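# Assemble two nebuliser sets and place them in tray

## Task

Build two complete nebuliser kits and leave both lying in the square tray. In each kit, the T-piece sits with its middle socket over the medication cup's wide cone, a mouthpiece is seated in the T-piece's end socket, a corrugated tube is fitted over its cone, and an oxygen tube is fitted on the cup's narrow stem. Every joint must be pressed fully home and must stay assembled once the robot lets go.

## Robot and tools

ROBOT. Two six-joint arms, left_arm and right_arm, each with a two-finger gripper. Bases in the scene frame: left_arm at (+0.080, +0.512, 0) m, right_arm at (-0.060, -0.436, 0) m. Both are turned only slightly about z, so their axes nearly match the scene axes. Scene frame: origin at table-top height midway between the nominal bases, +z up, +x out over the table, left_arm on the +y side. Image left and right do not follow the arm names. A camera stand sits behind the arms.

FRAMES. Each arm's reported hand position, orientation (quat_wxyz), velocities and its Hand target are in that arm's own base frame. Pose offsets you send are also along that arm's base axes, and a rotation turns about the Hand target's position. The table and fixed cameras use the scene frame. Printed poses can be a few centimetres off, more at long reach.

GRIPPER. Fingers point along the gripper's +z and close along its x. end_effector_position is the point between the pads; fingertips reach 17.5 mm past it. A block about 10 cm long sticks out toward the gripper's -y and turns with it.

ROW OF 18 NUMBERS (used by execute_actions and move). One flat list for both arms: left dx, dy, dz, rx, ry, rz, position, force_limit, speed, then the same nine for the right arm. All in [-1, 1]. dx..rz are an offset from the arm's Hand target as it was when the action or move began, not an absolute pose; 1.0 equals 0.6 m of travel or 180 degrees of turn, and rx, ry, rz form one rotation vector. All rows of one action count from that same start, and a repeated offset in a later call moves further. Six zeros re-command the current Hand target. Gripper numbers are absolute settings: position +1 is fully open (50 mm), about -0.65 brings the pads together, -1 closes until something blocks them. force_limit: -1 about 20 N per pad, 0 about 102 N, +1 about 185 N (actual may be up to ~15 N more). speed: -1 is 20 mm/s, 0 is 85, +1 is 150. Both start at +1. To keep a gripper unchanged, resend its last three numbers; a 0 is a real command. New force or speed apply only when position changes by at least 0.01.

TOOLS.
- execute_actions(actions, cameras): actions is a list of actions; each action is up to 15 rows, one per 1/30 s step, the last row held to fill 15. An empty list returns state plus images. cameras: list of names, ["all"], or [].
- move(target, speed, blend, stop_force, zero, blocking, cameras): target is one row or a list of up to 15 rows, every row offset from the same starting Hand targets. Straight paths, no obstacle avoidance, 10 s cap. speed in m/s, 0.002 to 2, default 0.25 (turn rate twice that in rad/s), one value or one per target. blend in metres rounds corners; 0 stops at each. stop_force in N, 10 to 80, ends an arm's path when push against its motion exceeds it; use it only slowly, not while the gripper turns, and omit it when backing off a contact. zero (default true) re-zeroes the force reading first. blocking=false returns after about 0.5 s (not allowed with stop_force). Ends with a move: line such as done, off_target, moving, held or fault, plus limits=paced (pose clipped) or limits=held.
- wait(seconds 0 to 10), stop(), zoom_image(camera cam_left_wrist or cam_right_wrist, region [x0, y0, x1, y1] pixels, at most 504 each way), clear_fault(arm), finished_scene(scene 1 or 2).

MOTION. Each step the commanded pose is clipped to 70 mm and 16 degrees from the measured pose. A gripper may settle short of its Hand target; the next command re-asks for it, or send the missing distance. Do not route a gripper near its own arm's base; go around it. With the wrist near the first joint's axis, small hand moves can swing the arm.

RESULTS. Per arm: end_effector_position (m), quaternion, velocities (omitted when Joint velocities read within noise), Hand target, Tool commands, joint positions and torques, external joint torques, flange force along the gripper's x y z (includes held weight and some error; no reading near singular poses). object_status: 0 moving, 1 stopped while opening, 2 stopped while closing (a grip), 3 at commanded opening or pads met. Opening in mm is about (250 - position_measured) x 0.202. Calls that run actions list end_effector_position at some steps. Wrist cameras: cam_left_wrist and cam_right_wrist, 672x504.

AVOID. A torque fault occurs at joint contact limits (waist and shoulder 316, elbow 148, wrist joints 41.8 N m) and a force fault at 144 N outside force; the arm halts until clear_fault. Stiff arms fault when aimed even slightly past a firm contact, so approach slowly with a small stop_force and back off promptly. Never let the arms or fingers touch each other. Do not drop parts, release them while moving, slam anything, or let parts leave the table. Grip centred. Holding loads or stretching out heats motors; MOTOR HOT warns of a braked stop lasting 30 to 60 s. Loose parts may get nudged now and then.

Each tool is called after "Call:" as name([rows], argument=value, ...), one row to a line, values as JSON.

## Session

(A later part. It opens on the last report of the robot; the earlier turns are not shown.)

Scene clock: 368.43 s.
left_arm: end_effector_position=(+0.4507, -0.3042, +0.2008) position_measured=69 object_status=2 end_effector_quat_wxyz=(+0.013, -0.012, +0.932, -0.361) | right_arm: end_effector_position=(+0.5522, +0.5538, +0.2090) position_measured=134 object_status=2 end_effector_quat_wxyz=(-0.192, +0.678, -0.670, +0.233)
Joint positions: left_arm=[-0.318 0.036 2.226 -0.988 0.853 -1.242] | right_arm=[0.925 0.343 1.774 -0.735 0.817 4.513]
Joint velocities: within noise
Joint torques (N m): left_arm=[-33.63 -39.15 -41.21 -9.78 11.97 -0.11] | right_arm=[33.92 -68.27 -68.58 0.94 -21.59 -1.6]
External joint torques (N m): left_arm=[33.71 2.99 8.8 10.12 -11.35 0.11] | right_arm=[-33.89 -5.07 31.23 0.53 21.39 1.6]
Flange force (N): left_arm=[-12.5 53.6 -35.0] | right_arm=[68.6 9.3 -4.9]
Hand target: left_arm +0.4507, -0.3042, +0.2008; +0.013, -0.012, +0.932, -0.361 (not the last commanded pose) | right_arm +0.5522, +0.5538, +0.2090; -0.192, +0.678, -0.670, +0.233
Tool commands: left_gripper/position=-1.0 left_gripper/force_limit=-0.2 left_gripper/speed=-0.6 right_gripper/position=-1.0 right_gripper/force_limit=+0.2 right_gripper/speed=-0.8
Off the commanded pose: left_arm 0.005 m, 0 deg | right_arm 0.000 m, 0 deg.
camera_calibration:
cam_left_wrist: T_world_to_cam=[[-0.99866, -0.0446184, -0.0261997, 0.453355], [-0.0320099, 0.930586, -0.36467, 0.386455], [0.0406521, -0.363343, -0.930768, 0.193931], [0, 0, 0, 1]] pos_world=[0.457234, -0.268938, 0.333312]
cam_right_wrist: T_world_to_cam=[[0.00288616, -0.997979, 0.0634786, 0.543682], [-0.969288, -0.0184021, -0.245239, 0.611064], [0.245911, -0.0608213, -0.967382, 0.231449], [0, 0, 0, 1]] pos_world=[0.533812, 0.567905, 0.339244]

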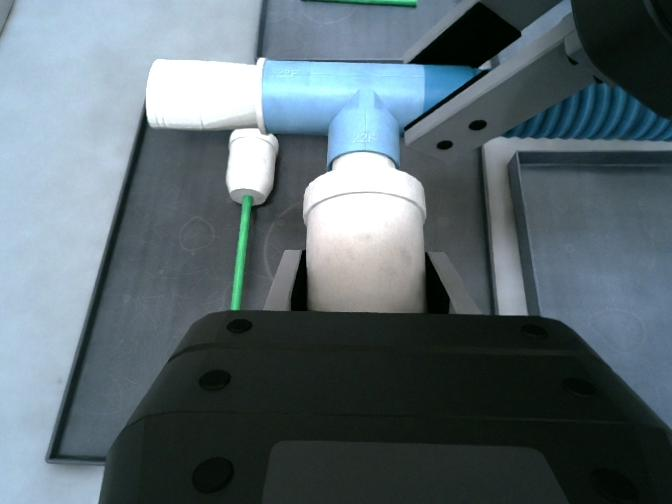

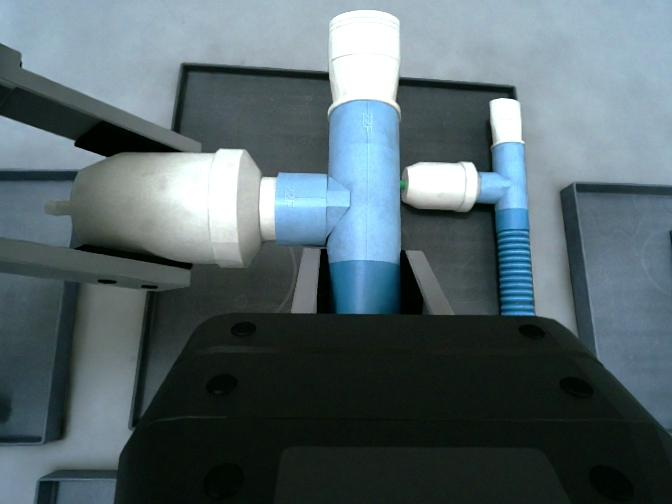

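Call:
move(target=[0.001, -0.015, 0, 0, 0, 0, -1, -0.2, -0.6, 0, 0, 0, 0, 0, 0, -1, 0.2, -0.8], speed=0.01, stop_force=20, cameras=["cam_left_wrist", "cam_right_wrist"])

Scene clock: 369.67 s.
left_arm: end_effector_position=(+0.4509, -0.3056, +0.2007) position_measured=69 object_status=2 end_effector_quat_wxyz=(+0.013, -0.012, +0.932, -0.361) | right_arm: end_effector_position=(+0.5522, +0.5538, +0.2090) position_measured=134 object_status=2 end_effector_quat_wxyz=(-0.192, +0.678, -0.670, +0.233)
Joint positions: left_arm=[-0.321 0.037 2.226 -0.989 0.851 -1.243] | right_arm=[0.925 0.343 1.774 -0.735 0.817 4.513]
Joint torques (N m): left_arm=[-49.87 -38.95 -44.89 -14.63 16.22 -0.07] | right_arm=[50.34 -66.45 -85.46 0.86 -32.2 -1.88]
External joint torques (N m): left_arm=[50.01 2.43 12.41 14.97 -15.6 0.07] | right_arm=[-50.38 -6.53 48.24 0.61 32 1.88]
Flange force (N): left_arm=[-17.4 77.5 -57.0] | right_arm=[103.8 15.4 -6.3]
Hand target: left_arm +0.4508, -0.3056, +0.2007; +0.013, -0.012, +0.932, -0.361 (not the last commanded pose) | right_arm +0.5522, +0.5538, +0.2090; -0.192, +0.678, -0.670, +0.233
Off the commanded pose: left_arm 0.008 m, 0 deg | right_arm 0.000 m, 0 deg.
move: contact (left_arm)
camera_calibration:
cam_left_wrist: T_world_to_cam=[[-0.998647, -0.0446697, -0.0266167, 0.453505], [-0.0319147, 0.930667, -0.364472, 0.387767], [0.0410521, -0.363129, -0.930834, 0.19328], [0, 0, 0, 1]] pos_world=[0.457333, -0.270439, 0.333312]
cam_right_wrist: T_world_to_cam=[[0.00288616, -0.997979, 0.0634786, 0.543682], [-0.969288, -0.0184021, -0.245239, 0.611064], [0.245911, -0.0608213, -0.967382, 0.231449], [0, 0, 0, 1]] pos_world=[0.533812, 0.567905, 0.339244]

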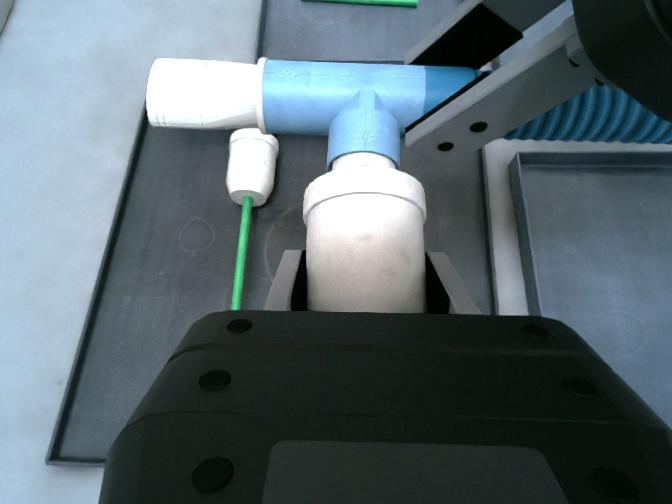

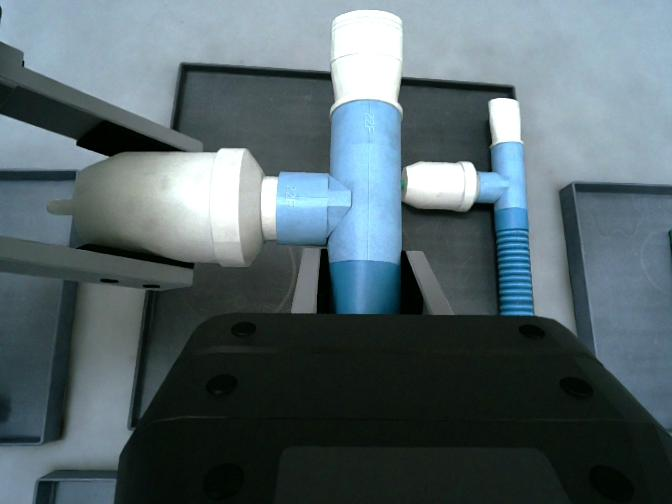

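Call:
zoom_image(camera="cam_right_wrist", region=[180, 130, 420, 310])

Call:
zoom_image(camera="cam_left_wrist", region=[250, 40, 490, 220])

Scaled by 2.100 from the camera's 672x504 image, which has a finer 960x720 frame.

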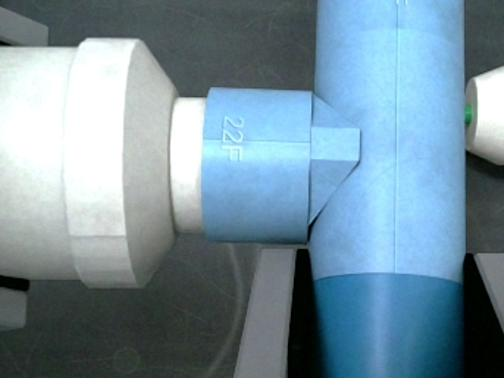

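Scaled by 2.100 from the camera's 672x504 image, which has a finer 960x720 frame.

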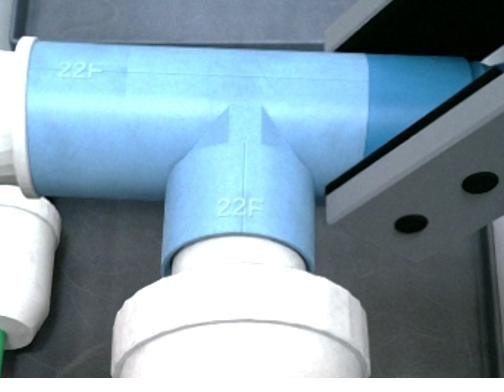

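Call:
move([
  [0, -0.0005, 0, 0, 0.028, 0, -1, -0.2, -0.6, 0, 0, 0, 0, 0, 0, -1, 0.2, -0.8],
  [0, -0.001, 0, 0, -0.028, 0, -1, -0.2, -0.6, 0, 0, 0, 0, 0, 0, -1, 0.2, -0.8],
  [0, -0.0015, 0, 0, 0, 0, -1, -0.2, -0.6, 0, 0, 0, 0, 0, 0, -1, 0.2, -0.8],
], speed=0.06, cameras=["cam_right_wrist"])

Scene clock: 374.20 s.
left_arm: end_effector_position=(+0.4508, -0.3065, +0.2007) position_measured=69 object_status=2 end_effector_quat_wxyz=(+0.013, -0.012, +0.932, -0.361) | right_arm: end_effector_position=(+0.5523, +0.5539, +0.2090) position_measured=134 object_status=2 end_effector_quat_wxyz=(-0.192, +0.678, -0.670, +0.233)
Joint positions: left_arm=[-0.323 0.037 2.225 -0.989 0.85 -1.244] | right_arm=[0.925 0.343 1.774 -0.735 0.817 4.513]
Joint torques (N m): left_arm=[-34.57 -43.84 -42.17 -11.02 14.68 -0.91] | right_arm=[29.4 -60.23 -64.18 0.65 -20.75 -1.39]
External joint torques (N m): left_arm=[34.58 7.52 9.57 11.36 -14.06 0.9] | right_arm=[-29.44 -12.88 26.89 0.82 20.55 1.39]
Flange force (N): left_arm=[-18.0 58.8 -26.4] | right_arm=[67.9 8.3 -16.4]
Hand target: left_arm +0.4508, -0.3065, +0.2007; +0.013, -0.012, +0.932, -0.361 | right_arm +0.5522, +0.5538, +0.2090; -0.192, +0.678, -0.670, +0.233
Off the commanded pose: left_arm 0.000 m, 0 deg | right_arm 0.000 m, 0 deg.
move: done
camera_calibration:
cam_right_wrist: T_world_to_cam=[[0.00292864, -0.997991, 0.0632842, 0.543825], [-0.969263, -0.0184015, -0.245337, 0.61111], [0.246008, -0.0606206, -0.96737, 0.231382], [0, 0, 0, 1]] pos_world=[0.533812, 0.568004, 0.339344]
Images, in order (width x height): cam_right_wrist 672x504.

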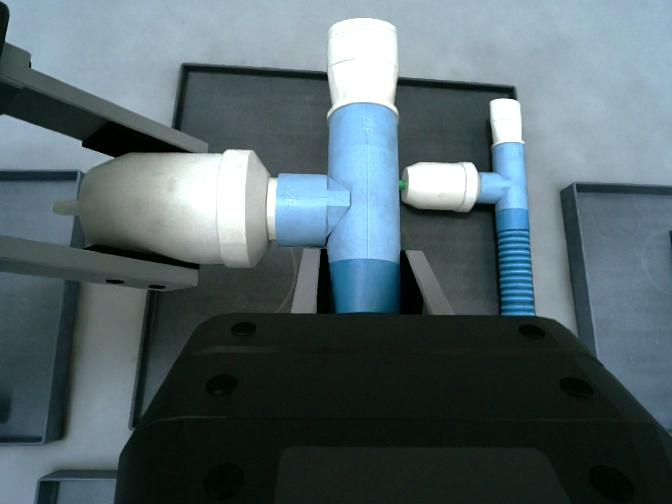

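Call:
zoom_image(camera="cam_right_wrist", region=[180, 130, 420, 310])

Scaled by 2.100 from the camera's 672x504 image, which has a finer 960x720 frame.

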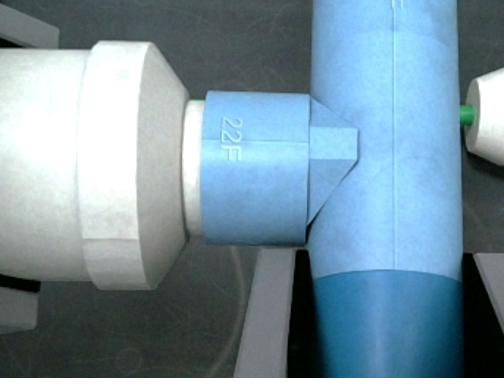

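Call:
move([
  [0, -0.0007, 0, 0, 0.028, 0, -1, -0.2, -0.6, 0, 0, 0, 0, 0, 0, -1, 0.2, -0.8],
  [0, -0.0014, 0, 0, -0.028, 0, -1, -0.2, -0.6, 0, 0, 0, 0, 0, 0, -1, 0.2, -0.8],
  [0, -0.002, 0, 0, 0, 0, -1, -0.2, -0.6, 0, 0, 0, 0, 0, 0, -1, 0.2, -0.8],
], speed=0.06, cameras=["cam_right_wrist"])

Call:
zoom_image(camera="cam_right_wrist", region=[180, 130, 420, 310])

Scene clock: 378.00 s.
left_arm: end_effector_position=(+0.4508, -0.3077, +0.2007) position_measured=69 object_status=2 end_effector_quat_wxyz=(+0.013, -0.012, +0.932, -0.361) | right_arm: end_effector_position=(+0.5522, +0.5538, +0.2090) position_measured=134 object_status=2 end_effector_quat_wxyz=(-0.192, +0.678, -0.670, +0.233)
Joint positions: left_arm=[-0.325 0.038 2.225 -0.99 0.848 -1.246] | right_arm=[0.925 0.343 1.774 -0.735 0.817 4.513]
Joint torques (N m): left_arm=[-30.18 -43.45 -41.83 -10.1 13.12 -1.06] | right_arm=[26.31 -61.37 -60.69 0.94 -18.3 -1.04]
External joint torques (N m): left_arm=[30.26 6.79 9.18 10.44 -12.5 1.06] | right_arm=[-26.51 -11.55 23.55 0.51 18.11 1.05]
Flange force (N): left_arm=[-15.0 52.5 -22.7] | right_arm=[60.4 6.4 -14.2]
Hand target: left_arm +0.4508, -0.3077, +0.2007; +0.013, -0.012, +0.932, -0.361 | right_arm +0.5522, +0.5538, +0.2090; -0.192, +0.678, -0.670, +0.233
Off the commanded pose: left_arm 0.000 m, 0 deg | right_arm 0.000 m, 0 deg.
move: done
camera_calibration:
cam_right_wrist: T_world_to_cam=[[0.00291053, -0.997985, 0.063382, 0.543705], [-0.969288, -0.0184021, -0.245241, 0.611064], [0.245913, -0.0607216, -0.967388, 0.231394], [0, 0, 0, 1]] pos_world=[0.533812, 0.567905, 0.339244]
Images, in order (width x height): cam_right_wrist 672x504.

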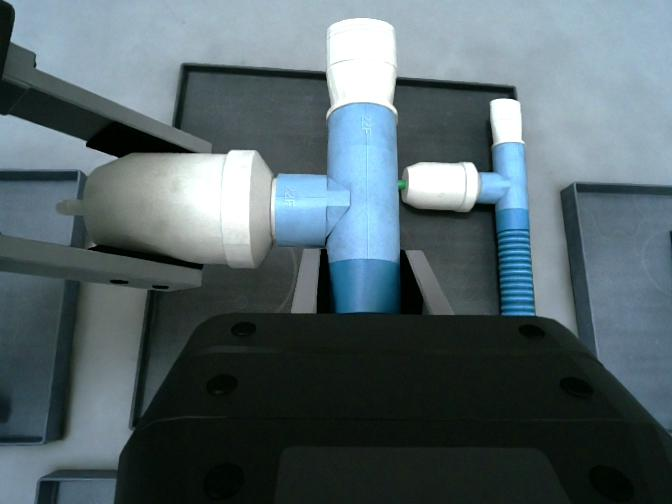

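Scaled by 2.100 from the camera's 672x504 image, which has a finer 960x720 frame.

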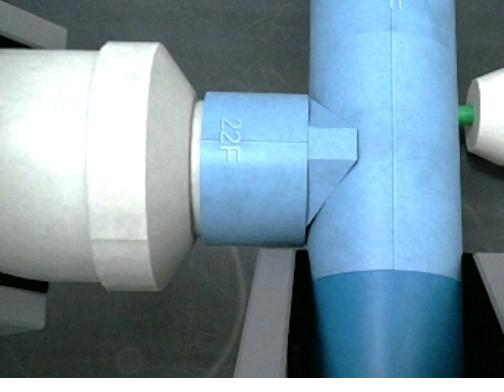

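Call:
move([
  [0, -0.0007, 0, 0, 0.028, 0, -1, -0.2, -0.6, 0, 0, 0, 0, 0, 0, -1, 0.2, -0.8],
  [0, -0.0014, 0, 0, -0.028, 0, -1, -0.2, -0.6, 0, 0, 0, 0, 0, 0, -1, 0.2, -0.8],
  [0, -0.002, 0, 0, 0, 0, -1, -0.2, -0.6, 0, 0, 0, 0, 0, 0, -1, 0.2, -0.8],
], speed=0.06, cameras=["cam_right_wrist"])

Call:
zoom_image(camera="cam_right_wrist", region=[180, 130, 420, 310])

Scene clock: 381.80 s.
left_arm: end_effector_position=(+0.4509, -0.3089, +0.2007) position_measured=69 object_status=2 end_effector_quat_wxyz=(+0.013, -0.012, +0.932, -0.361) | right_arm: end_effector_position=(+0.5522, +0.5538, +0.2090) position_measured=134 object_status=2 end_effector_quat_wxyz=(-0.192, +0.678, -0.670, +0.233)
Joint positions: left_arm=[-0.328 0.038 2.224 -0.991 0.847 -1.247] | right_arm=[0.925 0.343 1.774 -0.735 0.817 4.513]
Joint torques (N m): left_arm=[-34.71 -42.98 -42.43 -11.55 14.17 -1.24] | right_arm=[30.64 -61.89 -66.52 0.94 -21.32 -0.88]
External joint torques (N m): left_arm=[34.83 5.92 9.95 11.88 -13.55 1.24] | right_arm=[-30.58 -11.04 29.22 0.53 21.11 0.88]
Flange force (N): left_arm=[-16.0 58.9 -30.0] | right_arm=[70.3 9.3 -14.0]
Hand target: left_arm +0.4508, -0.3089, +0.2007; +0.013, -0.012, +0.932, -0.361 | right_arm +0.5522, +0.5538, +0.2090; -0.192, +0.678, -0.670, +0.233
Off the commanded pose: left_arm 0.000 m, 0 deg | right_arm 0.000 m, 0 deg.
move: done
camera_calibration:
cam_right_wrist: T_world_to_cam=[[0.00291053, -0.997985, 0.063382, 0.543705], [-0.969288, -0.0184021, -0.245241, 0.611064], [0.245913, -0.0607216, -0.967388, 0.231394], [0, 0, 0, 1]] pos_world=[0.533812, 0.567905, 0.339244]
Images, in order (width x height): cam_right_wrist 672x504.

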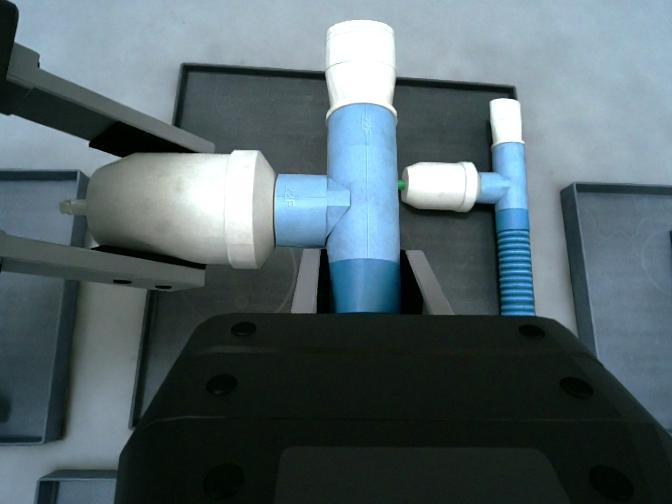

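Scaled by 2.100 from the camera's 672x504 image, which has a finer 960x720 frame.

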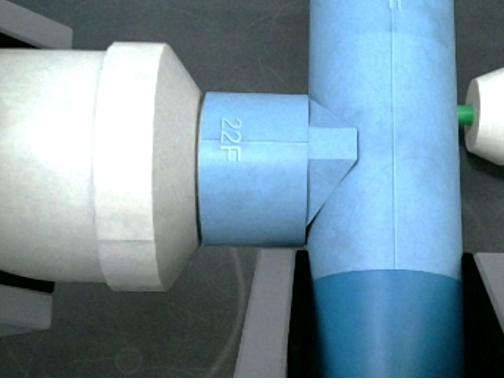

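Call:
zoom_image(camera="cam_right_wrist", region=[400, 80, 560, 330])

Call:
wait(seconds=0.1, cameras=["cam_left_wrist"])

Call:
zoom_image(camera="cam_left_wrist", region=[180, 40, 420, 220])

Scaled by 2.016 from the camera's 672x504 image, which has a finer 960x720 frame.

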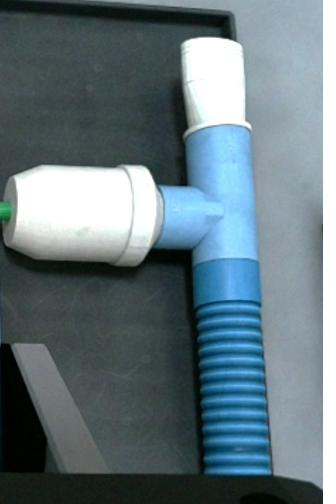

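Scene clock: 382.13 s.
left_arm: end_effector_position=(+0.4509, -0.3089, +0.2007) position_measured=69 object_status=2 end_effector_quat_wxyz=(+0.013, -0.012, +0.932, -0.361) | right_arm: end_effector_position=(+0.5522, +0.5538, +0.2090) position_measured=134 object_status=2 end_effector_quat_wxyz=(-0.192, +0.678, -0.670, +0.233)
Joint positions: left_arm=[-0.328 0.038 2.224 -0.991 0.847 -1.247] | right_arm=[0.925 0.343 1.774 -0.735 0.817 4.513]
Joint torques (N m): left_arm=[-35.1 -42.74 -42.46 -11.61 14.2 -1.29] | right_arm=[30.95 -62.02 -66.26 0.93 -21.49 -0.89]
External joint torques (N m): left_arm=[35.16 6.28 9.78 11.96 -13.6 1.29] | right_arm=[-30.97 -10.82 29.14 0.53 21.29 0.89]
Flange force (N): left_arm=[-17.0 59.5 -30.1] | right_arm=[70.0 8.7 -13.8]
Hand target: left_arm +0.4508, -0.3089, +0.2007; +0.013, -0.012, +0.932, -0.361 | right_arm +0.5522, +0.5538, +0.2090; -0.192, +0.678, -0.670, +0.233
Tool commands: left_gripper/position=-1.0 left_gripper/force_limit=-0.2 left_gripper/speed=-0.6 right_gripper/position=-1.0 right_gripper/force_limit=+0.2 right_gripper/speed=-0.8
Off the commanded pose: left_arm 0.000 m, 0 deg | right_arm 0.000 m, 0 deg.
wait: 0.10 s; at rest from the start
camera_calibration:
cam_left_wrist: T_world_to_cam=[[-0.998651, -0.0446321, -0.0265243, 0.453344], [-0.0319134, 0.930669, -0.364469, 0.390744], [0.0409523, -0.363131, -0.930838, 0.192164], [0, 0, 0, 1]] pos_world=[0.457333, -0.273639, 0.333312]
Images, in order (width x height): cam_left_wrist 672x504.

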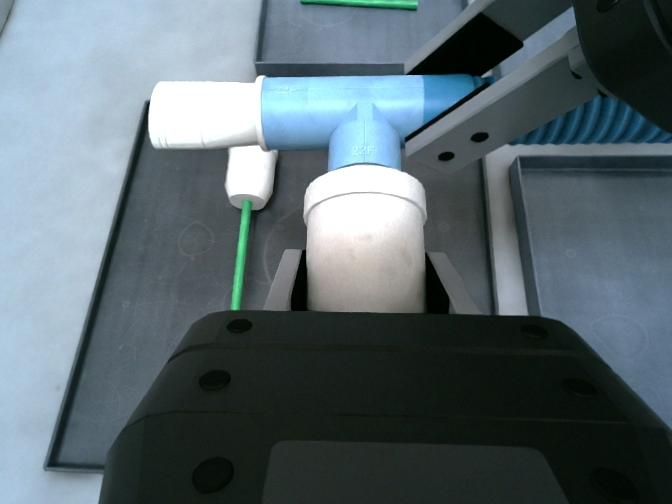

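Scaled by 2.100 from the camera's 672x504 image, which has a finer 960x720 frame.

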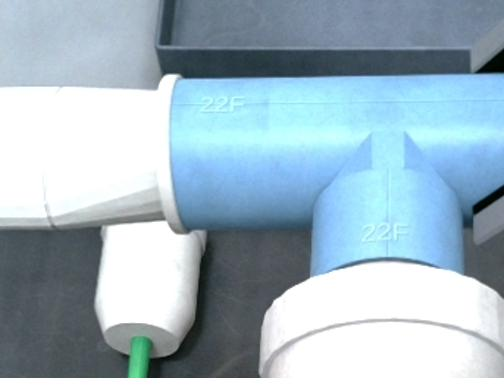

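Call:
wait(seconds=0.1, cameras=["cam_right_wrist"])

Call:
zoom_image(camera="cam_right_wrist", region=[440, 150, 530, 225])

Scene clock: 382.53 s.
left_arm: end_effector_position=(+0.4509, -0.3089, +0.2007) position_measured=69 object_status=2 end_effector_quat_wxyz=(+0.013, -0.012, +0.932, -0.361) | right_arm: end_effector_position=(+0.5522, +0.5538, +0.2090) position_measured=134 object_status=2 end_effector_quat_wxyz=(-0.192, +0.678, -0.670, +0.233)
Joint positions: left_arm=[-0.328 0.038 2.224 -0.991 0.847 -1.247] | right_arm=[0.925 0.343 1.774 -0.735 0.817 4.513]
Joint torques (N m): left_arm=[-35.07 -42.87 -42.58 -11.58 14.2 -1.29] | right_arm=[30.54 -61.87 -66.25 0.97 -21.4 -0.9]
External joint torques (N m): left_arm=[35.14 6.38 10.18 11.92 -13.58 1.29] | right_arm=[-30.68 -11.27 28.96 0.49 21.2 0.9]
Flange force (N): left_arm=[-16.5 60.0 -29.7] | right_arm=[70.1 8.9 -14.3]
Hand target: left_arm +0.4508, -0.3089, +0.2007; +0.013, -0.012, +0.932, -0.361 | right_arm +0.5522, +0.5538, +0.2090; -0.192, +0.678, -0.670, +0.233
Tool commands: left_gripper/position=-1.0 left_gripper/force_limit=-0.2 left_gripper/speed=-0.6 right_gripper/position=-1.0 right_gripper/force_limit=+0.2 right_gripper/speed=-0.8
Off the commanded pose: left_arm 0.000 m, 0 deg | right_arm 0.000 m, 0 deg.
wait: 0.10 s; at rest from the start
camera_calibration:
cam_right_wrist: T_world_to_cam=[[0.00291053, -0.997985, 0.063382, 0.543705], [-0.969288, -0.0184021, -0.245241, 0.611064], [0.245913, -0.0607216, -0.967388, 0.231394], [0, 0, 0, 1]] pos_world=[0.533812, 0.567905, 0.339244]
Images, in order (width x height): cam_right_wrist 672x504.

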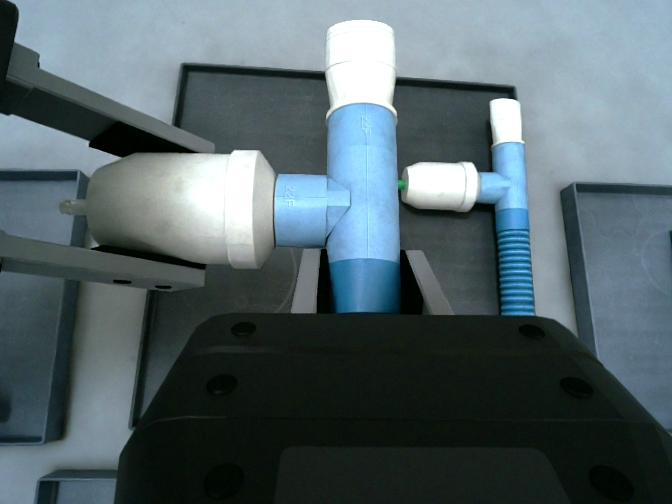

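Scaled by 5.600 from the camera's 672x504 image, which has a finer 960x720 frame.

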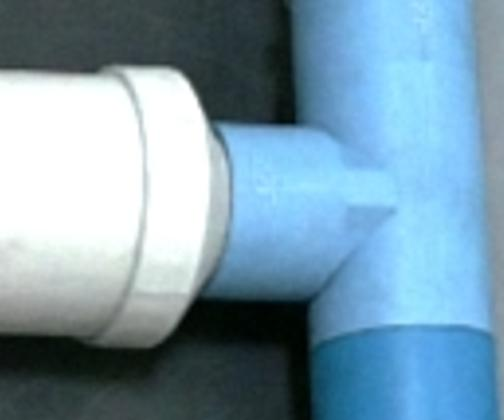

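Call:
move([
  [0, -0.0007, 0, 0, 0.028, 0, -1, -0.2, -0.6, 0, 0, 0, 0, 0, 0, -1, 0.2, -0.8],
  [0, -0.0012, 0, 0, -0.028, 0, -1, -0.2, -0.6, 0, 0, 0, 0, 0, 0, -1, 0.2, -0.8],
  [0, -0.0012, 0, 0, 0, 0, -1, -0.2, -0.6, 0, 0, 0, 0, 0, 0, -1, 0.2, -0.8],
], speed=0.06, cameras=["cam_right_wrist"])

Call:
zoom_image(camera="cam_right_wrist", region=[250, 150, 340, 270])

Scene clock: 386.83 s.
left_arm: end_effector_position=(+0.4508, -0.3096, +0.2007) position_measured=69 object_status=2 end_effector_quat_wxyz=(+0.013, -0.012, +0.932, -0.361) | right_arm: end_effector_position=(+0.5522, +0.5538, +0.2090) position_measured=134 object_status=2 end_effector_quat_wxyz=(-0.192, +0.678, -0.670, +0.233)
Joint positions: left_arm=[-0.329 0.039 2.224 -0.991 0.846 -1.248] | right_arm=[0.925 0.343 1.774 -0.735 0.817 4.513]
Joint torques (N m): left_arm=[-38.88 -41.78 -40.45 -11.73 15.52 -1.05] | right_arm=[31.36 -63.34 -71.36 0.38 -23.31 -0.81]
External joint torques (N m): left_arm=[38.78 5.85 8 12.06 -14.91 1.05] | right_arm=[-31.49 -9.76 34.13 1.08 23.12 0.81]
Flange force (N): left_arm=[-21.4 62.1 -34.3] | right_arm=[75.8 14.0 -14.4]
Hand target: left_arm +0.4508, -0.3097, +0.2007; +0.013, -0.012, +0.932, -0.361 | right_arm +0.5522, +0.5538, +0.2090; -0.192, +0.678, -0.670, +0.233
Off the commanded pose: left_arm 0.000 m, 0 deg | right_arm 0.000 m, 0 deg.
move: done
camera_calibration:
cam_right_wrist: T_world_to_cam=[[0.00291053, -0.997985, 0.063382, 0.543705], [-0.969288, -0.0184021, -0.245241, 0.611064], [0.245913, -0.0607216, -0.967388, 0.231394], [0, 0, 0, 1]] pos_world=[0.533812, 0.567905, 0.339244]
Images, in order (width x height): cam_right_wrist 672x504.

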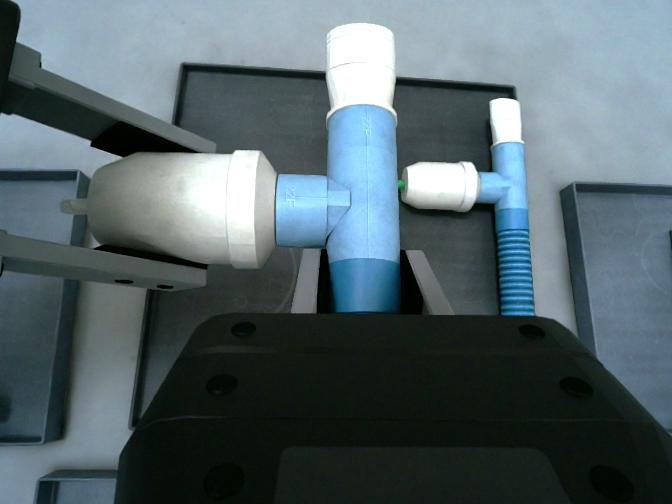

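Scaled by 4.200 from the camera's 672x504 image, which has a finer 960x720 frame.

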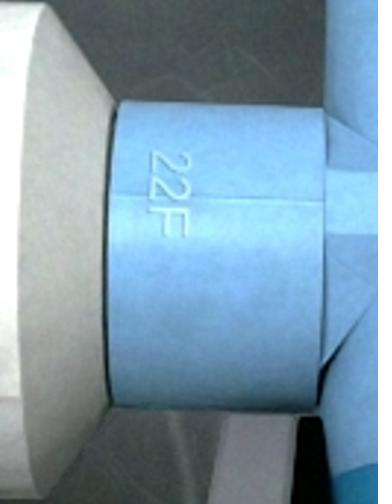

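Call:
move(target=[0.0002, 0.005, 0, 0, 0, 0, -1, -0.2, -0.6, 0, 0, 0, 0, 0, 0, -1, 0.2, -0.8], speed=0.01)

Scene clock: 387.77 s.
left_arm: end_effector_position=(+0.4509, -0.3067, +0.2008) position_measured=69 object_status=2 end_effector_quat_wxyz=(+0.013, -0.012, +0.932, -0.361) | right_arm: end_effector_position=(+0.5523, +0.5542, +0.2092) position_measured=134 object_status=2 end_effector_quat_wxyz=(-0.193, +0.678, -0.670, +0.233)
Joint positions: left_arm=[-0.323 0.038 2.225 -0.989 0.85 -1.245] | right_arm=[0.925 0.343 1.773 -0.735 0.816 4.513]
Joint torques (N m): left_arm=[1.26 -40.39 -32.35 0.26 4.22 -0.54] | right_arm=[-4.25 -70.42 -32.64 0.38 1.15 -0.56]
External joint torques (N m): left_arm=[-1.25 4.08 -0.18 0.08 -3.59 0.54] | right_arm=[4.06 -2.47 -4.57 1.07 -1.34 0.56]
Flange force (N): left_arm=[-3.6 1.1 13.7] | right_arm=[-7.3 -1.8 -4.9]
Hand target: left_arm +0.4510, -0.3067, +0.2007; +0.013, -0.012, +0.932, -0.361 | right_arm +0.5522, +0.5538, +0.2090; -0.192, +0.678, -0.670, +0.233
Off the commanded pose: left_arm 0.000 m, 0 deg | right_arm 0.000 m, 0 deg.
move: done

Call:
move(target=[0, -0.0005, 0, 0, 0, 0, 1, -0.2, -0.6, 0, 0, 0, 0, 0, 0, -1, 0.2, -0.8], speed=0.01, cameras=["cam_right_wrist"])

Scene clock: 388.63 s.
left_arm: end_effector_position=(+0.4509, -0.3069, +0.2008) position_measured=3 object_status=3 end_effector_quat_wxyz=(+0.014, -0.012, +0.932, -0.361) | right_arm: end_effector_position=(+0.5522, +0.5538, +0.2090) position_measured=134 object_status=2 end_effector_quat_wxyz=(-0.192, +0.678, -0.670, +0.233)
Joint positions: left_arm=[-0.323 0.038 2.225 -0.989 0.849 -1.245] | right_arm=[0.925 0.343 1.774 -0.735 0.817 4.513]
Joint torques (N m): left_arm=[2.18 -35.29 -33.89 0.36 1.06 -0.27] | right_arm=[3.35 -76.73 -36.42 1.23 -0.24 -0.65]
External joint torques (N m): left_arm=[-2.05 -1.51 1.43 -0.02 -0.43 0.27] | right_arm=[-3.45 3.7 -0.83 0.23 0.04 0.66]
Flange force (N): left_arm=[6.3 -2.0 2.5] | right_arm=[-3.2 -4.1 6.5]
Hand target: left_arm +0.4510, -0.3070, +0.2007; +0.013, -0.012, +0.932, -0.361 | right_arm +0.5522, +0.5538, +0.2090; -0.192, +0.678, -0.670, +0.233
Off the commanded pose: left_arm 0.000 m, 0 deg | right_arm 0.000 m, 0 deg.
move: done
camera_calibration:
cam_right_wrist: T_world_to_cam=[[0.00288616, -0.997979, 0.0634786, 0.543682], [-0.969288, -0.0184021, -0.245239, 0.611064], [0.245911, -0.0608213, -0.967382, 0.231449], [0, 0, 0, 1]] pos_world=[0.533812, 0.567905, 0.339244]
Images, in order (width x height): cam_right_wrist 672x504.

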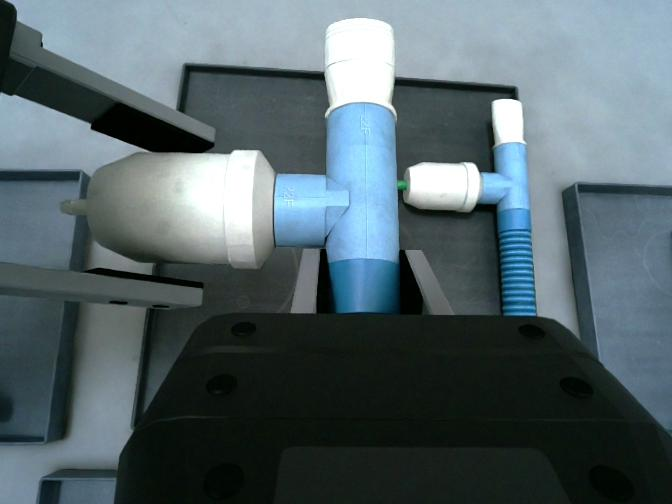

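Call:
move([
  [0, 0.0833, 0.0917, 0, 0, 0, 1, -0.2, -0.6, 0, 0, 0, 0, 0, 0, -1, 0.2, -0.8],
  [-0.056, 0.352, 0.25, 0, 0, 0, 1, -0.2, -0.6, 0, 0, 0, 0, 0, 0, -1, 0.2, -0.8],
], speed=[0.1, 0.2], blend=0.02, cameras=["cam_left_wrist", "cam_right_wrist"])

Scene clock: 390.90 s.
left_arm: end_effector_position=(+0.4173, -0.0958, +0.3508) position_measured=3 object_status=3 end_effector_quat_wxyz=(+0.014, -0.011, +0.932, -0.361) | right_arm: end_effector_position=(+0.5522, +0.5538, +0.2090) position_measured=134 object_status=2 end_effector_quat_wxyz=(-0.192, +0.678, -0.670, +0.233)
Joint positions: left_arm=[0.158 -0.169 2.103 -0.752 1.375 -1.221] | right_arm=[0.925 0.343 1.774 -0.735 0.817 4.513]
Joint torques (N m): left_arm=[1.47 -22.15 -41.78 0.96 1.12 -0.41] | right_arm=[3.07 -76.74 -36.74 1.22 -0.22 -0.65]
External joint torques (N m): left_arm=[-1.57 0.48 1.64 0.06 -0.45 0.41] | right_arm=[-3.05 3.82 -0.43 0.25 0.02 0.65]
Flange force (N): left_arm=[0.8 -0.4 5.5] | right_arm=[-3.0 -3.1 6.4]
Hand target: left_arm +0.4174, -0.0958, +0.3507; +0.013, -0.012, +0.932, -0.361 | right_arm +0.5522, +0.5538, +0.2090; -0.192, +0.678, -0.670, +0.233
Off the commanded pose: left_arm 0.000 m, 0 deg | right_arm 0.000 m, 0 deg.
move: done
camera_calibration:
cam_left_wrist: T_world_to_cam=[[-0.998649, -0.0445235, -0.026787, 0.433411], [-0.0317151, 0.930661, -0.364505, 0.24595], [0.0411586, -0.363163, -0.930816, 0.41045], [0, 0, 0, 1]] pos_world=[0.423732, -0.060539, 0.483313]
cam_right_wrist: T_world_to_cam=[[0.00291053, -0.997985, 0.063382, 0.543705], [-0.969288, -0.0184021, -0.245241, 0.611064], [0.245913, -0.0607216, -0.967388, 0.231394], [0, 0, 0, 1]] pos_world=[0.533812, 0.567905, 0.339244]

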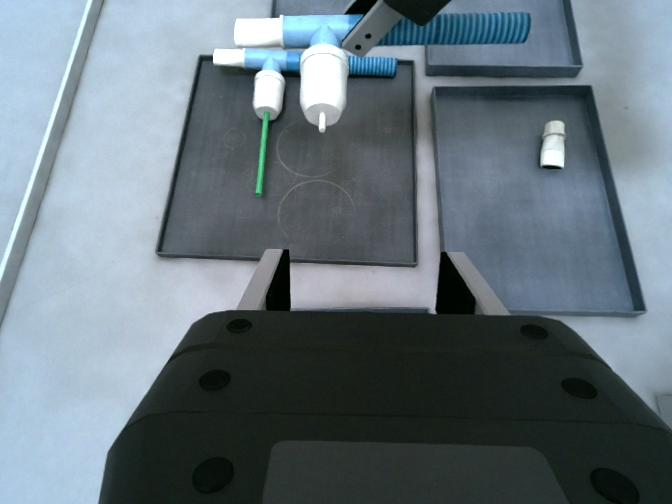

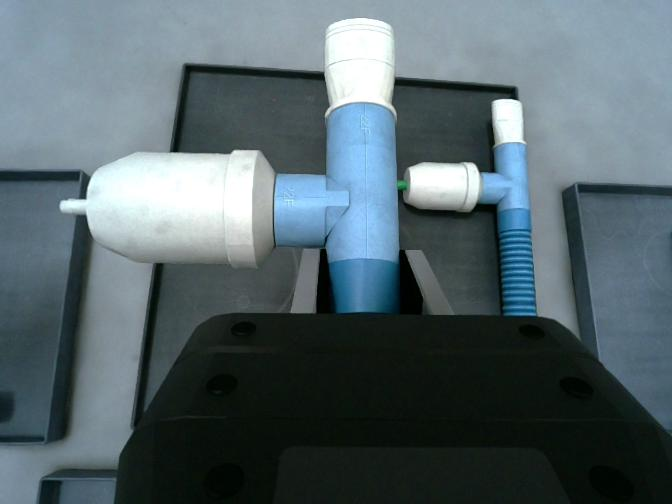

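Call:
move([
  [0, 0.08, 0.1, 0, 0, 0, 1, -0.2, -0.6, 0.03, 0.07, 0.06, 0, 0, 0.5, -1, 0.2, -0.8],
  [0, 0.08, 0.1, 0, 0, 0, 1, -0.2, -0.6, 0.0797, 0.1787, 0.06, 0, 0, 1.0, -1, 0.2, -0.8],
], speed=0.35, blend=0.02, cameras=["cam_left_wrist", "cam_right_wrist"])

Scene clock: 399.43 s.
left_arm: end_effector_position=(+0.4174, -0.0478, +0.4107) position_measured=3 object_status=3 end_effector_quat_wxyz=(+0.013, -0.012, +0.932, -0.361) | right_arm: end_effector_position=(+0.6000, +0.6610, +0.2450) position_measured=134 object_status=2 end_effector_quat_wxyz=(-0.233, +0.670, +0.678, -0.192)
Joint positions: left_arm=[0.268 -0.178 1.997 -0.719 1.531 -1.219] | right_arm=[0.666 0.815 0.927 0.423 1.849 0.677]
Joint torques (N m): left_arm=[1.96 -23.04 -43.45 1.13 1.13 -0.41] | right_arm=[2.72 -124.73 -41.94 4.86 1.3 -0.65]
External joint torques (N m): left_arm=[-2.03 0.42 1.71 0.06 -0.45 0.41] | right_arm=[-2.81 4.54 -0.51 0.33 0 0.66]
Flange force (N): left_arm=[0.3 -1.0 6.2] | right_arm=[5.7 8.6 -5.0]
Hand target: left_arm +0.4174, -0.0478, +0.4107; +0.013, -0.012, +0.932, -0.361 | right_arm +0.6000, +0.6610, +0.2450; -0.233, +0.670, +0.678, -0.192
Off the commanded pose: left_arm 0.000 m, 0 deg | right_arm 0.000 m, 0 deg.
move: done
camera_calibration:
cam_left_wrist: T_world_to_cam=[[-0.998651, -0.0446321, -0.0265243, 0.437113], [-0.0319134, 0.930669, -0.364469, 0.223216], [0.0409523, -0.363131, -0.930838, 0.483825], [0, 0, 0, 1]] pos_world=[0.423833, -0.0125389, 0.543312]
cam_right_wrist: T_world_to_cam=[[-0.00291053, 0.997985, 0.063382, -0.667582], [0.969288, 0.0184021, -0.245241, -0.519251], [-0.245913, 0.0607216, -0.967388, 0.475892], [0, 0, 0, 1]] pos_world=[0.618388, 0.646895, 0.375344]

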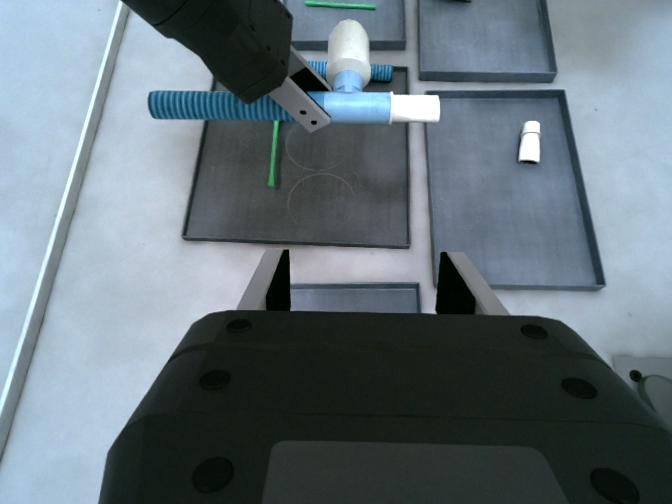

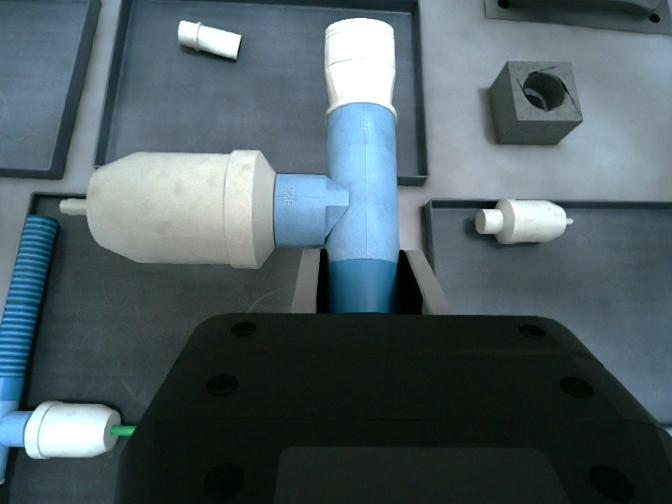

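Call:
zoom_image(camera="cam_left_wrist", region=[140, 50, 440, 270])

Scaled by 1.680 from the camera's 672x504 image, which has a finer 960x720 frame.

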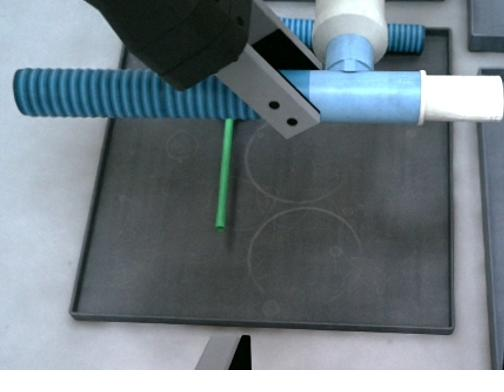

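Call:
move([
  [0, 0, 0, 0, 0, 0, 1, -0.2, -0.6, -0.2, -0.3, 0.12, 0, 0, 0, -1, 0.2, -0.8],
  [0, 0, 0, 0, 0, 0, 1, -0.2, -0.6, -0.42, -0.55, 0.2, 0, 0, 0, -1, 0.2, -0.8],
], speed=0.35, blend=0.03, cameras=["cam_right_wrist"])

Scene clock: 406.33 s.
left_arm: end_effector_position=(+0.4174, -0.0478, +0.4107) position_measured=3 object_status=3 end_effector_quat_wxyz=(+0.013, -0.012, +0.932, -0.361) | right_arm: end_effector_position=(+0.3481, +0.3310, +0.3650) position_measured=134 object_status=2 end_effector_quat_wxyz=(-0.233, +0.670, +0.678, -0.192)
Joint positions: left_arm=[0.268 -0.178 1.997 -0.719 1.531 -1.219] | right_arm=[0.494 0.112 1.76 0.33 1.789 0.467]
Joint torques (N m): left_arm=[2.05 -22.83 -43.4 1.14 1.08 -0.39] | right_arm=[3.19 -56.14 -40.41 4.56 1.53 -0.53]
External joint torques (N m): left_arm=[-2.15 0.54 2.16 0.03 -0.39 0.39] | right_arm=[-3.26 3.15 -0.67 0.38 0.01 0.54]
Flange force (N): left_arm=[0.7 -0.9 6.9] | right_arm=[-0.5 6.1 -4.0]
Hand target: left_arm +0.4174, -0.0478, +0.4107; +0.013, -0.012, +0.932, -0.361 | right_arm +0.3480, +0.3310, +0.3650; -0.233, +0.670, +0.678, -0.192
Off the commanded pose: left_arm 0.000 m, 0 deg | right_arm 0.000 m, 0 deg.
move: done
camera_calibration:
cam_right_wrist: T_world_to_cam=[[-0.00291011, 0.997985, 0.0633823, -0.34658], [0.969264, 0.0184076, -0.245334, -0.239557], [-0.246007, 0.0607202, -0.967364, 0.549998], [0, 0, 0, 1]] pos_world=[0.366488, 0.316895, 0.495244]
Images, in order (width x height): cam_right_wrist 672x504.

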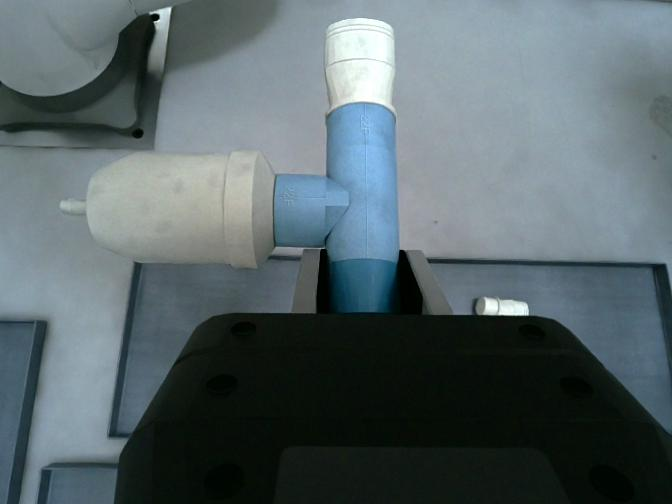

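Call:
move(target=[0.2127, -0.52, -0.2833, 0, 0, 0, 1, -0.2, -0.6, 0, 0, 0, 0, 0, 0, -1, 0.2, -0.8], speed=0.3, cameras=["cam_left_wrist"])

Scene clock: 408.23 s.
left_arm: end_effector_position=(+0.5450, -0.3597, +0.2408) position_measured=3 object_status=3 end_effector_quat_wxyz=(+0.013, -0.012, +0.932, -0.361) | right_arm: end_effector_position=(+0.3481, +0.3310, +0.3650) position_measured=134 object_status=2 end_effector_quat_wxyz=(-0.233, +0.670, +0.678, -0.192)
Joint positions: left_arm=[-0.359 0.152 2.007 -0.925 0.886 -1.379] | right_arm=[0.494 0.112 1.76 0.33 1.789 0.467]
Joint torques (N m): left_arm=[2.35 -51.38 -37.2 0.52 0.73 -0.41] | right_arm=[3.1 -56.14 -40.28 4.62 1.5 -0.57]
External joint torques (N m): left_arm=[-2.36 -0.32 1.5 0.06 -0.39 0.41] | right_arm=[-3.21 3.55 -0.69 0.3 0.03 0.58]
Flange force (N): left_arm=[4.8 -0.5 3.6] | right_arm=[-0.1 6.6 -4.2]
Hand target: left_arm +0.5450, -0.3598, +0.2408; +0.013, -0.012, +0.932, -0.361 | right_arm +0.3480, +0.3310, +0.3650; -0.233, +0.670, +0.678, -0.192
Off the commanded pose: left_arm 0.000 m, 0 deg | right_arm 0.000 m, 0 deg.
move: done
camera_calibration:
cam_left_wrist: T_world_to_cam=[[-0.998644, -0.0447631, -0.0265814, 0.546085], [-0.0320129, 0.930649, -0.36451, 0.455667], [0.0410546, -0.363164, -0.93082, 0.207023], [0, 0, 0, 1]] pos_world=[0.551433, -0.324438, 0.373312]
Images, in order (width x height): cam_left_wrist 672x504.

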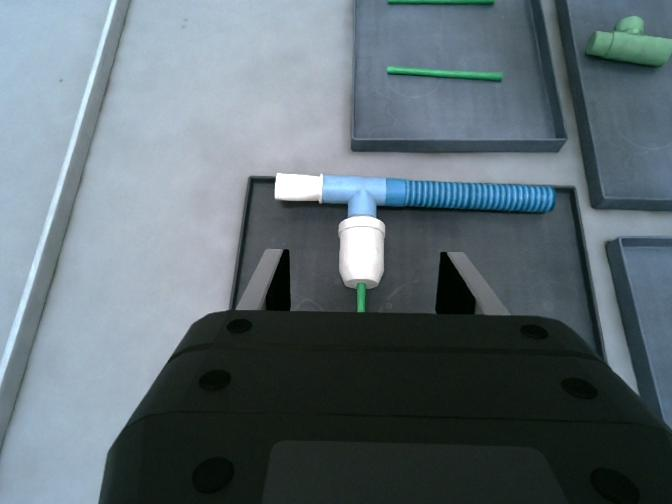

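Call:
move(target=[-0.0075, -0.0953, -0.248, 0.0689, 0, 0, 1, -0.2, -0.6, 0, 0, 0, 0, 0, 0, -1, 0.2, -0.8], speed=0.2, cameras=["cam_left_wrist"])

Scene clock: 410.67 s.
left_arm: end_effector_position=(+0.5405, -0.4169, +0.0920) position_measured=3 object_status=3 end_effector_quat_wxyz=(+0.015, -0.010, +0.966, -0.258) | right_arm: end_effector_position=(+0.3481, +0.3310, +0.3650) position_measured=134 object_status=2 end_effector_quat_wxyz=(-0.233, +0.670, +0.678, -0.192)
Joint positions: left_arm=[-0.532 0.329 2.028 -0.785 0.623 -1.51] | right_arm=[0.494 0.112 1.76 0.33 1.789 0.467]
Joint torques (N m): left_arm=[1.87 -63.66 -31.29 1.19 0.46 -0.39] | right_arm=[3.01 -55.95 -40.39 4.64 1.56 -0.51]
External joint torques (N m): left_arm=[-1.91 -0.93 1.17 0.08 -0.45 0.39] | right_arm=[-3.02 3.1 -0.62 0.29 -0.02 0.52]
Flange force (N): left_arm=[5.0 -0.2 1.0] | right_arm=[-0.3 5.9 -3.7]
Hand target: left_arm +0.5405, -0.4169, +0.0920; +0.015, -0.010, +0.966, -0.258 | right_arm +0.3480, +0.3310, +0.3650; -0.233, +0.670, +0.678, -0.192
Off the commanded pose: left_arm 0.000 m, 0 deg | right_arm 0.000 m, 0 deg.
move: done
camera_calibration:
cam_left_wrist: T_world_to_cam=[[-0.998651, -0.0378926, -0.0354936, 0.538753], [-0.0319125, 0.987231, -0.156066, 0.458882], [0.0409541, -0.154723, -0.987109, 0.140087], [0, 0, 0, 1]] pos_world=[0.546933, -0.410933, 0.22902]
Images, in order (width x height): cam_left_wrist 672x504.

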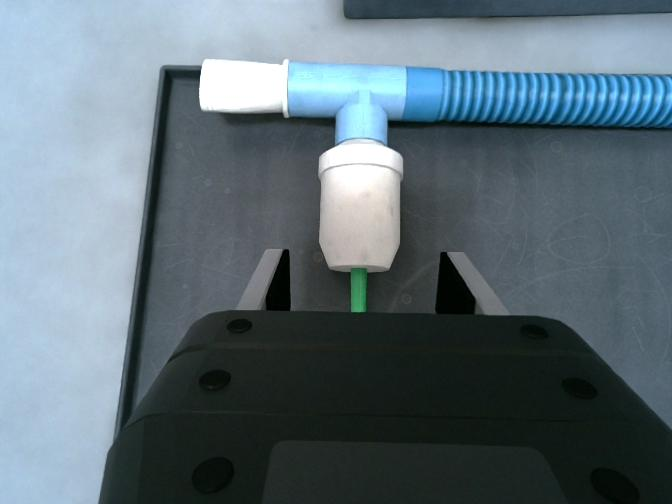

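Call:
move(target=[0.0025, -0.0635, -0.1023, 0, 0, 0, 1, -0.2, -0.6, 0, 0, 0, 0, 0, 0, -1, 0.2, -0.8], speed=0.06, cameras=["cam_left_wrist"])

Scene clock: 412.80 s.
left_arm: end_effector_position=(+0.5420, -0.4551, +0.0306) position_measured=3 object_status=3 end_effector_quat_wxyz=(+0.015, -0.010, +0.966, -0.258) | right_arm: end_effector_position=(+0.3481, +0.3310, +0.3650) position_measured=134 object_status=2 end_effector_quat_wxyz=(-0.233, +0.670, +0.678, -0.192)
Joint positions: left_arm=[-0.584 0.435 2.021 -0.902 0.531 -1.417] | right_arm=[0.494 0.112 1.76 0.33 1.789 0.467]
Joint torques (N m): left_arm=[2.24 -70.23 -27.56 0.95 0.57 -0.43] | right_arm=[3.42 -55.88 -40.29 4.58 1.51 -0.57]
External joint torques (N m): left_arm=[-1.85 -1.51 1.2 -0.01 -0.42 0.43] | right_arm=[-3.37 2.97 -0.84 0.36 0.03 0.58]
Flange force (N): left_arm=[5.8 0.2 -0.2] | right_arm=[-0.6 6.0 -4.3]
Hand target: left_arm +0.5420, -0.4550, +0.0306; +0.015, -0.010, +0.966, -0.258 | right_arm +0.3480, +0.3310, +0.3650; -0.233, +0.670, +0.678, -0.192
Off the commanded pose: left_arm 0.000 m, 0 deg | right_arm 0.000 m, 0 deg.
move: done
camera_calibration:
cam_left_wrist: T_world_to_cam=[[-0.998654, -0.0377943, -0.0355106, 0.536672], [-0.0318128, 0.987235, -0.156063, 0.487007], [0.0409556, -0.154723, -0.987109, 0.0735061], [0, 0, 0, 1]] pos_world=[0.548433, -0.449134, 0.16762]
Images, in order (width x height): cam_left_wrist 672x504.

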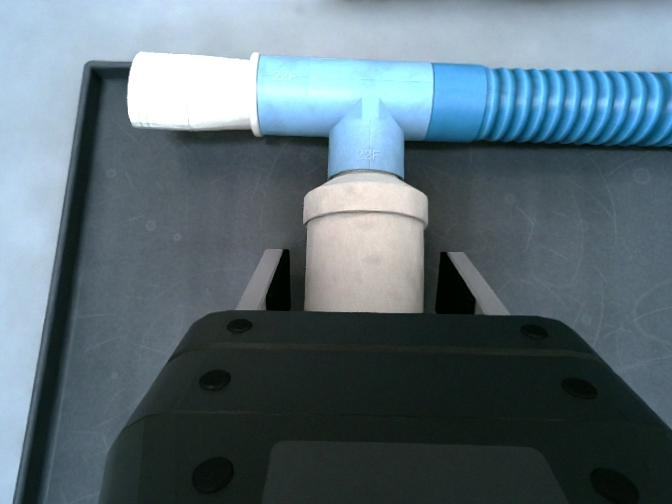

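Call:
move(target=[0.0, 0.0, 0, 0, 0, 0, -1, -0.2, -0.6, 0, 0, 0, 0, 0, 0, -1, 0.2, -0.8], cameras=["cam_left_wrist"])

Call:
zoom_image(camera="cam_left_wrist", region=[280, 40, 460, 240])

Scene clock: 413.50 s.
left_arm: end_effector_position=(+0.5420, -0.4551, +0.0306) position_measured=69 object_status=2 end_effector_quat_wxyz=(+0.015, -0.010, +0.966, -0.258) | right_arm: end_effector_position=(+0.3480, +0.3310, +0.3650) position_measured=134 object_status=2 end_effector_quat_wxyz=(-0.233, +0.670, +0.678, -0.192)
Joint positions: left_arm=[-0.584 0.435 2.021 -0.902 0.531 -1.417] | right_arm=[0.494 0.112 1.76 0.33 1.789 0.467]
Joint torques (N m): left_arm=[2.19 -70.42 -27.54 0.89 0.59 -0.38] | right_arm=[3.31 -56.05 -40.3 4.61 1.52 -0.58]
External joint torques (N m): left_arm=[-2.11 -0.41 1.22 0.04 -0.44 0.38] | right_arm=[-3.37 3.26 -0.73 0.32 0.02 0.59]
Flange force (N): left_arm=[4.9 -0.1 1.5] | right_arm=[-0.5 6.3 -4.2]
Hand target: left_arm +0.5420, -0.4550, +0.0306; +0.015, -0.010, +0.966, -0.258 | right_arm +0.3480, +0.3310, +0.3650; -0.233, +0.670, +0.678, -0.192
Off the commanded pose: left_arm 0.000 m, 0 deg | right_arm 0.000 m, 0 deg.
move: done
camera_calibration:
cam_left_wrist: T_world_to_cam=[[-0.998654, -0.0377943, -0.0355106, 0.536672], [-0.0318128, 0.987235, -0.156063, 0.487007], [0.0409556, -0.154723, -0.987109, 0.0735061], [0, 0, 0, 1]] pos_world=[0.548433, -0.449134, 0.16762]
Images, in order (width x height): cam_left_wrist 672x504.

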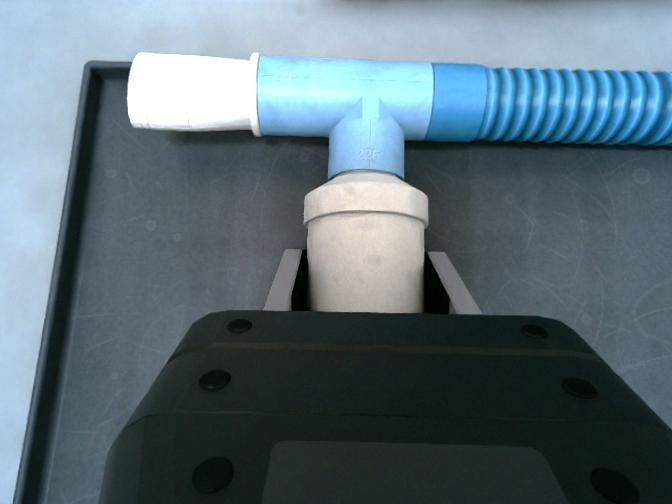

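Scaled by 2.520 from the camera's 672x504 image, which has a finer 960x720 frame.

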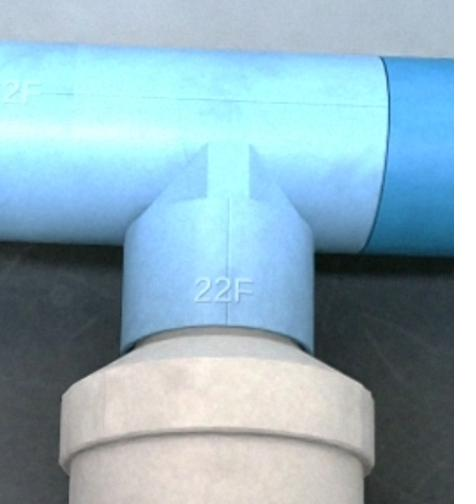

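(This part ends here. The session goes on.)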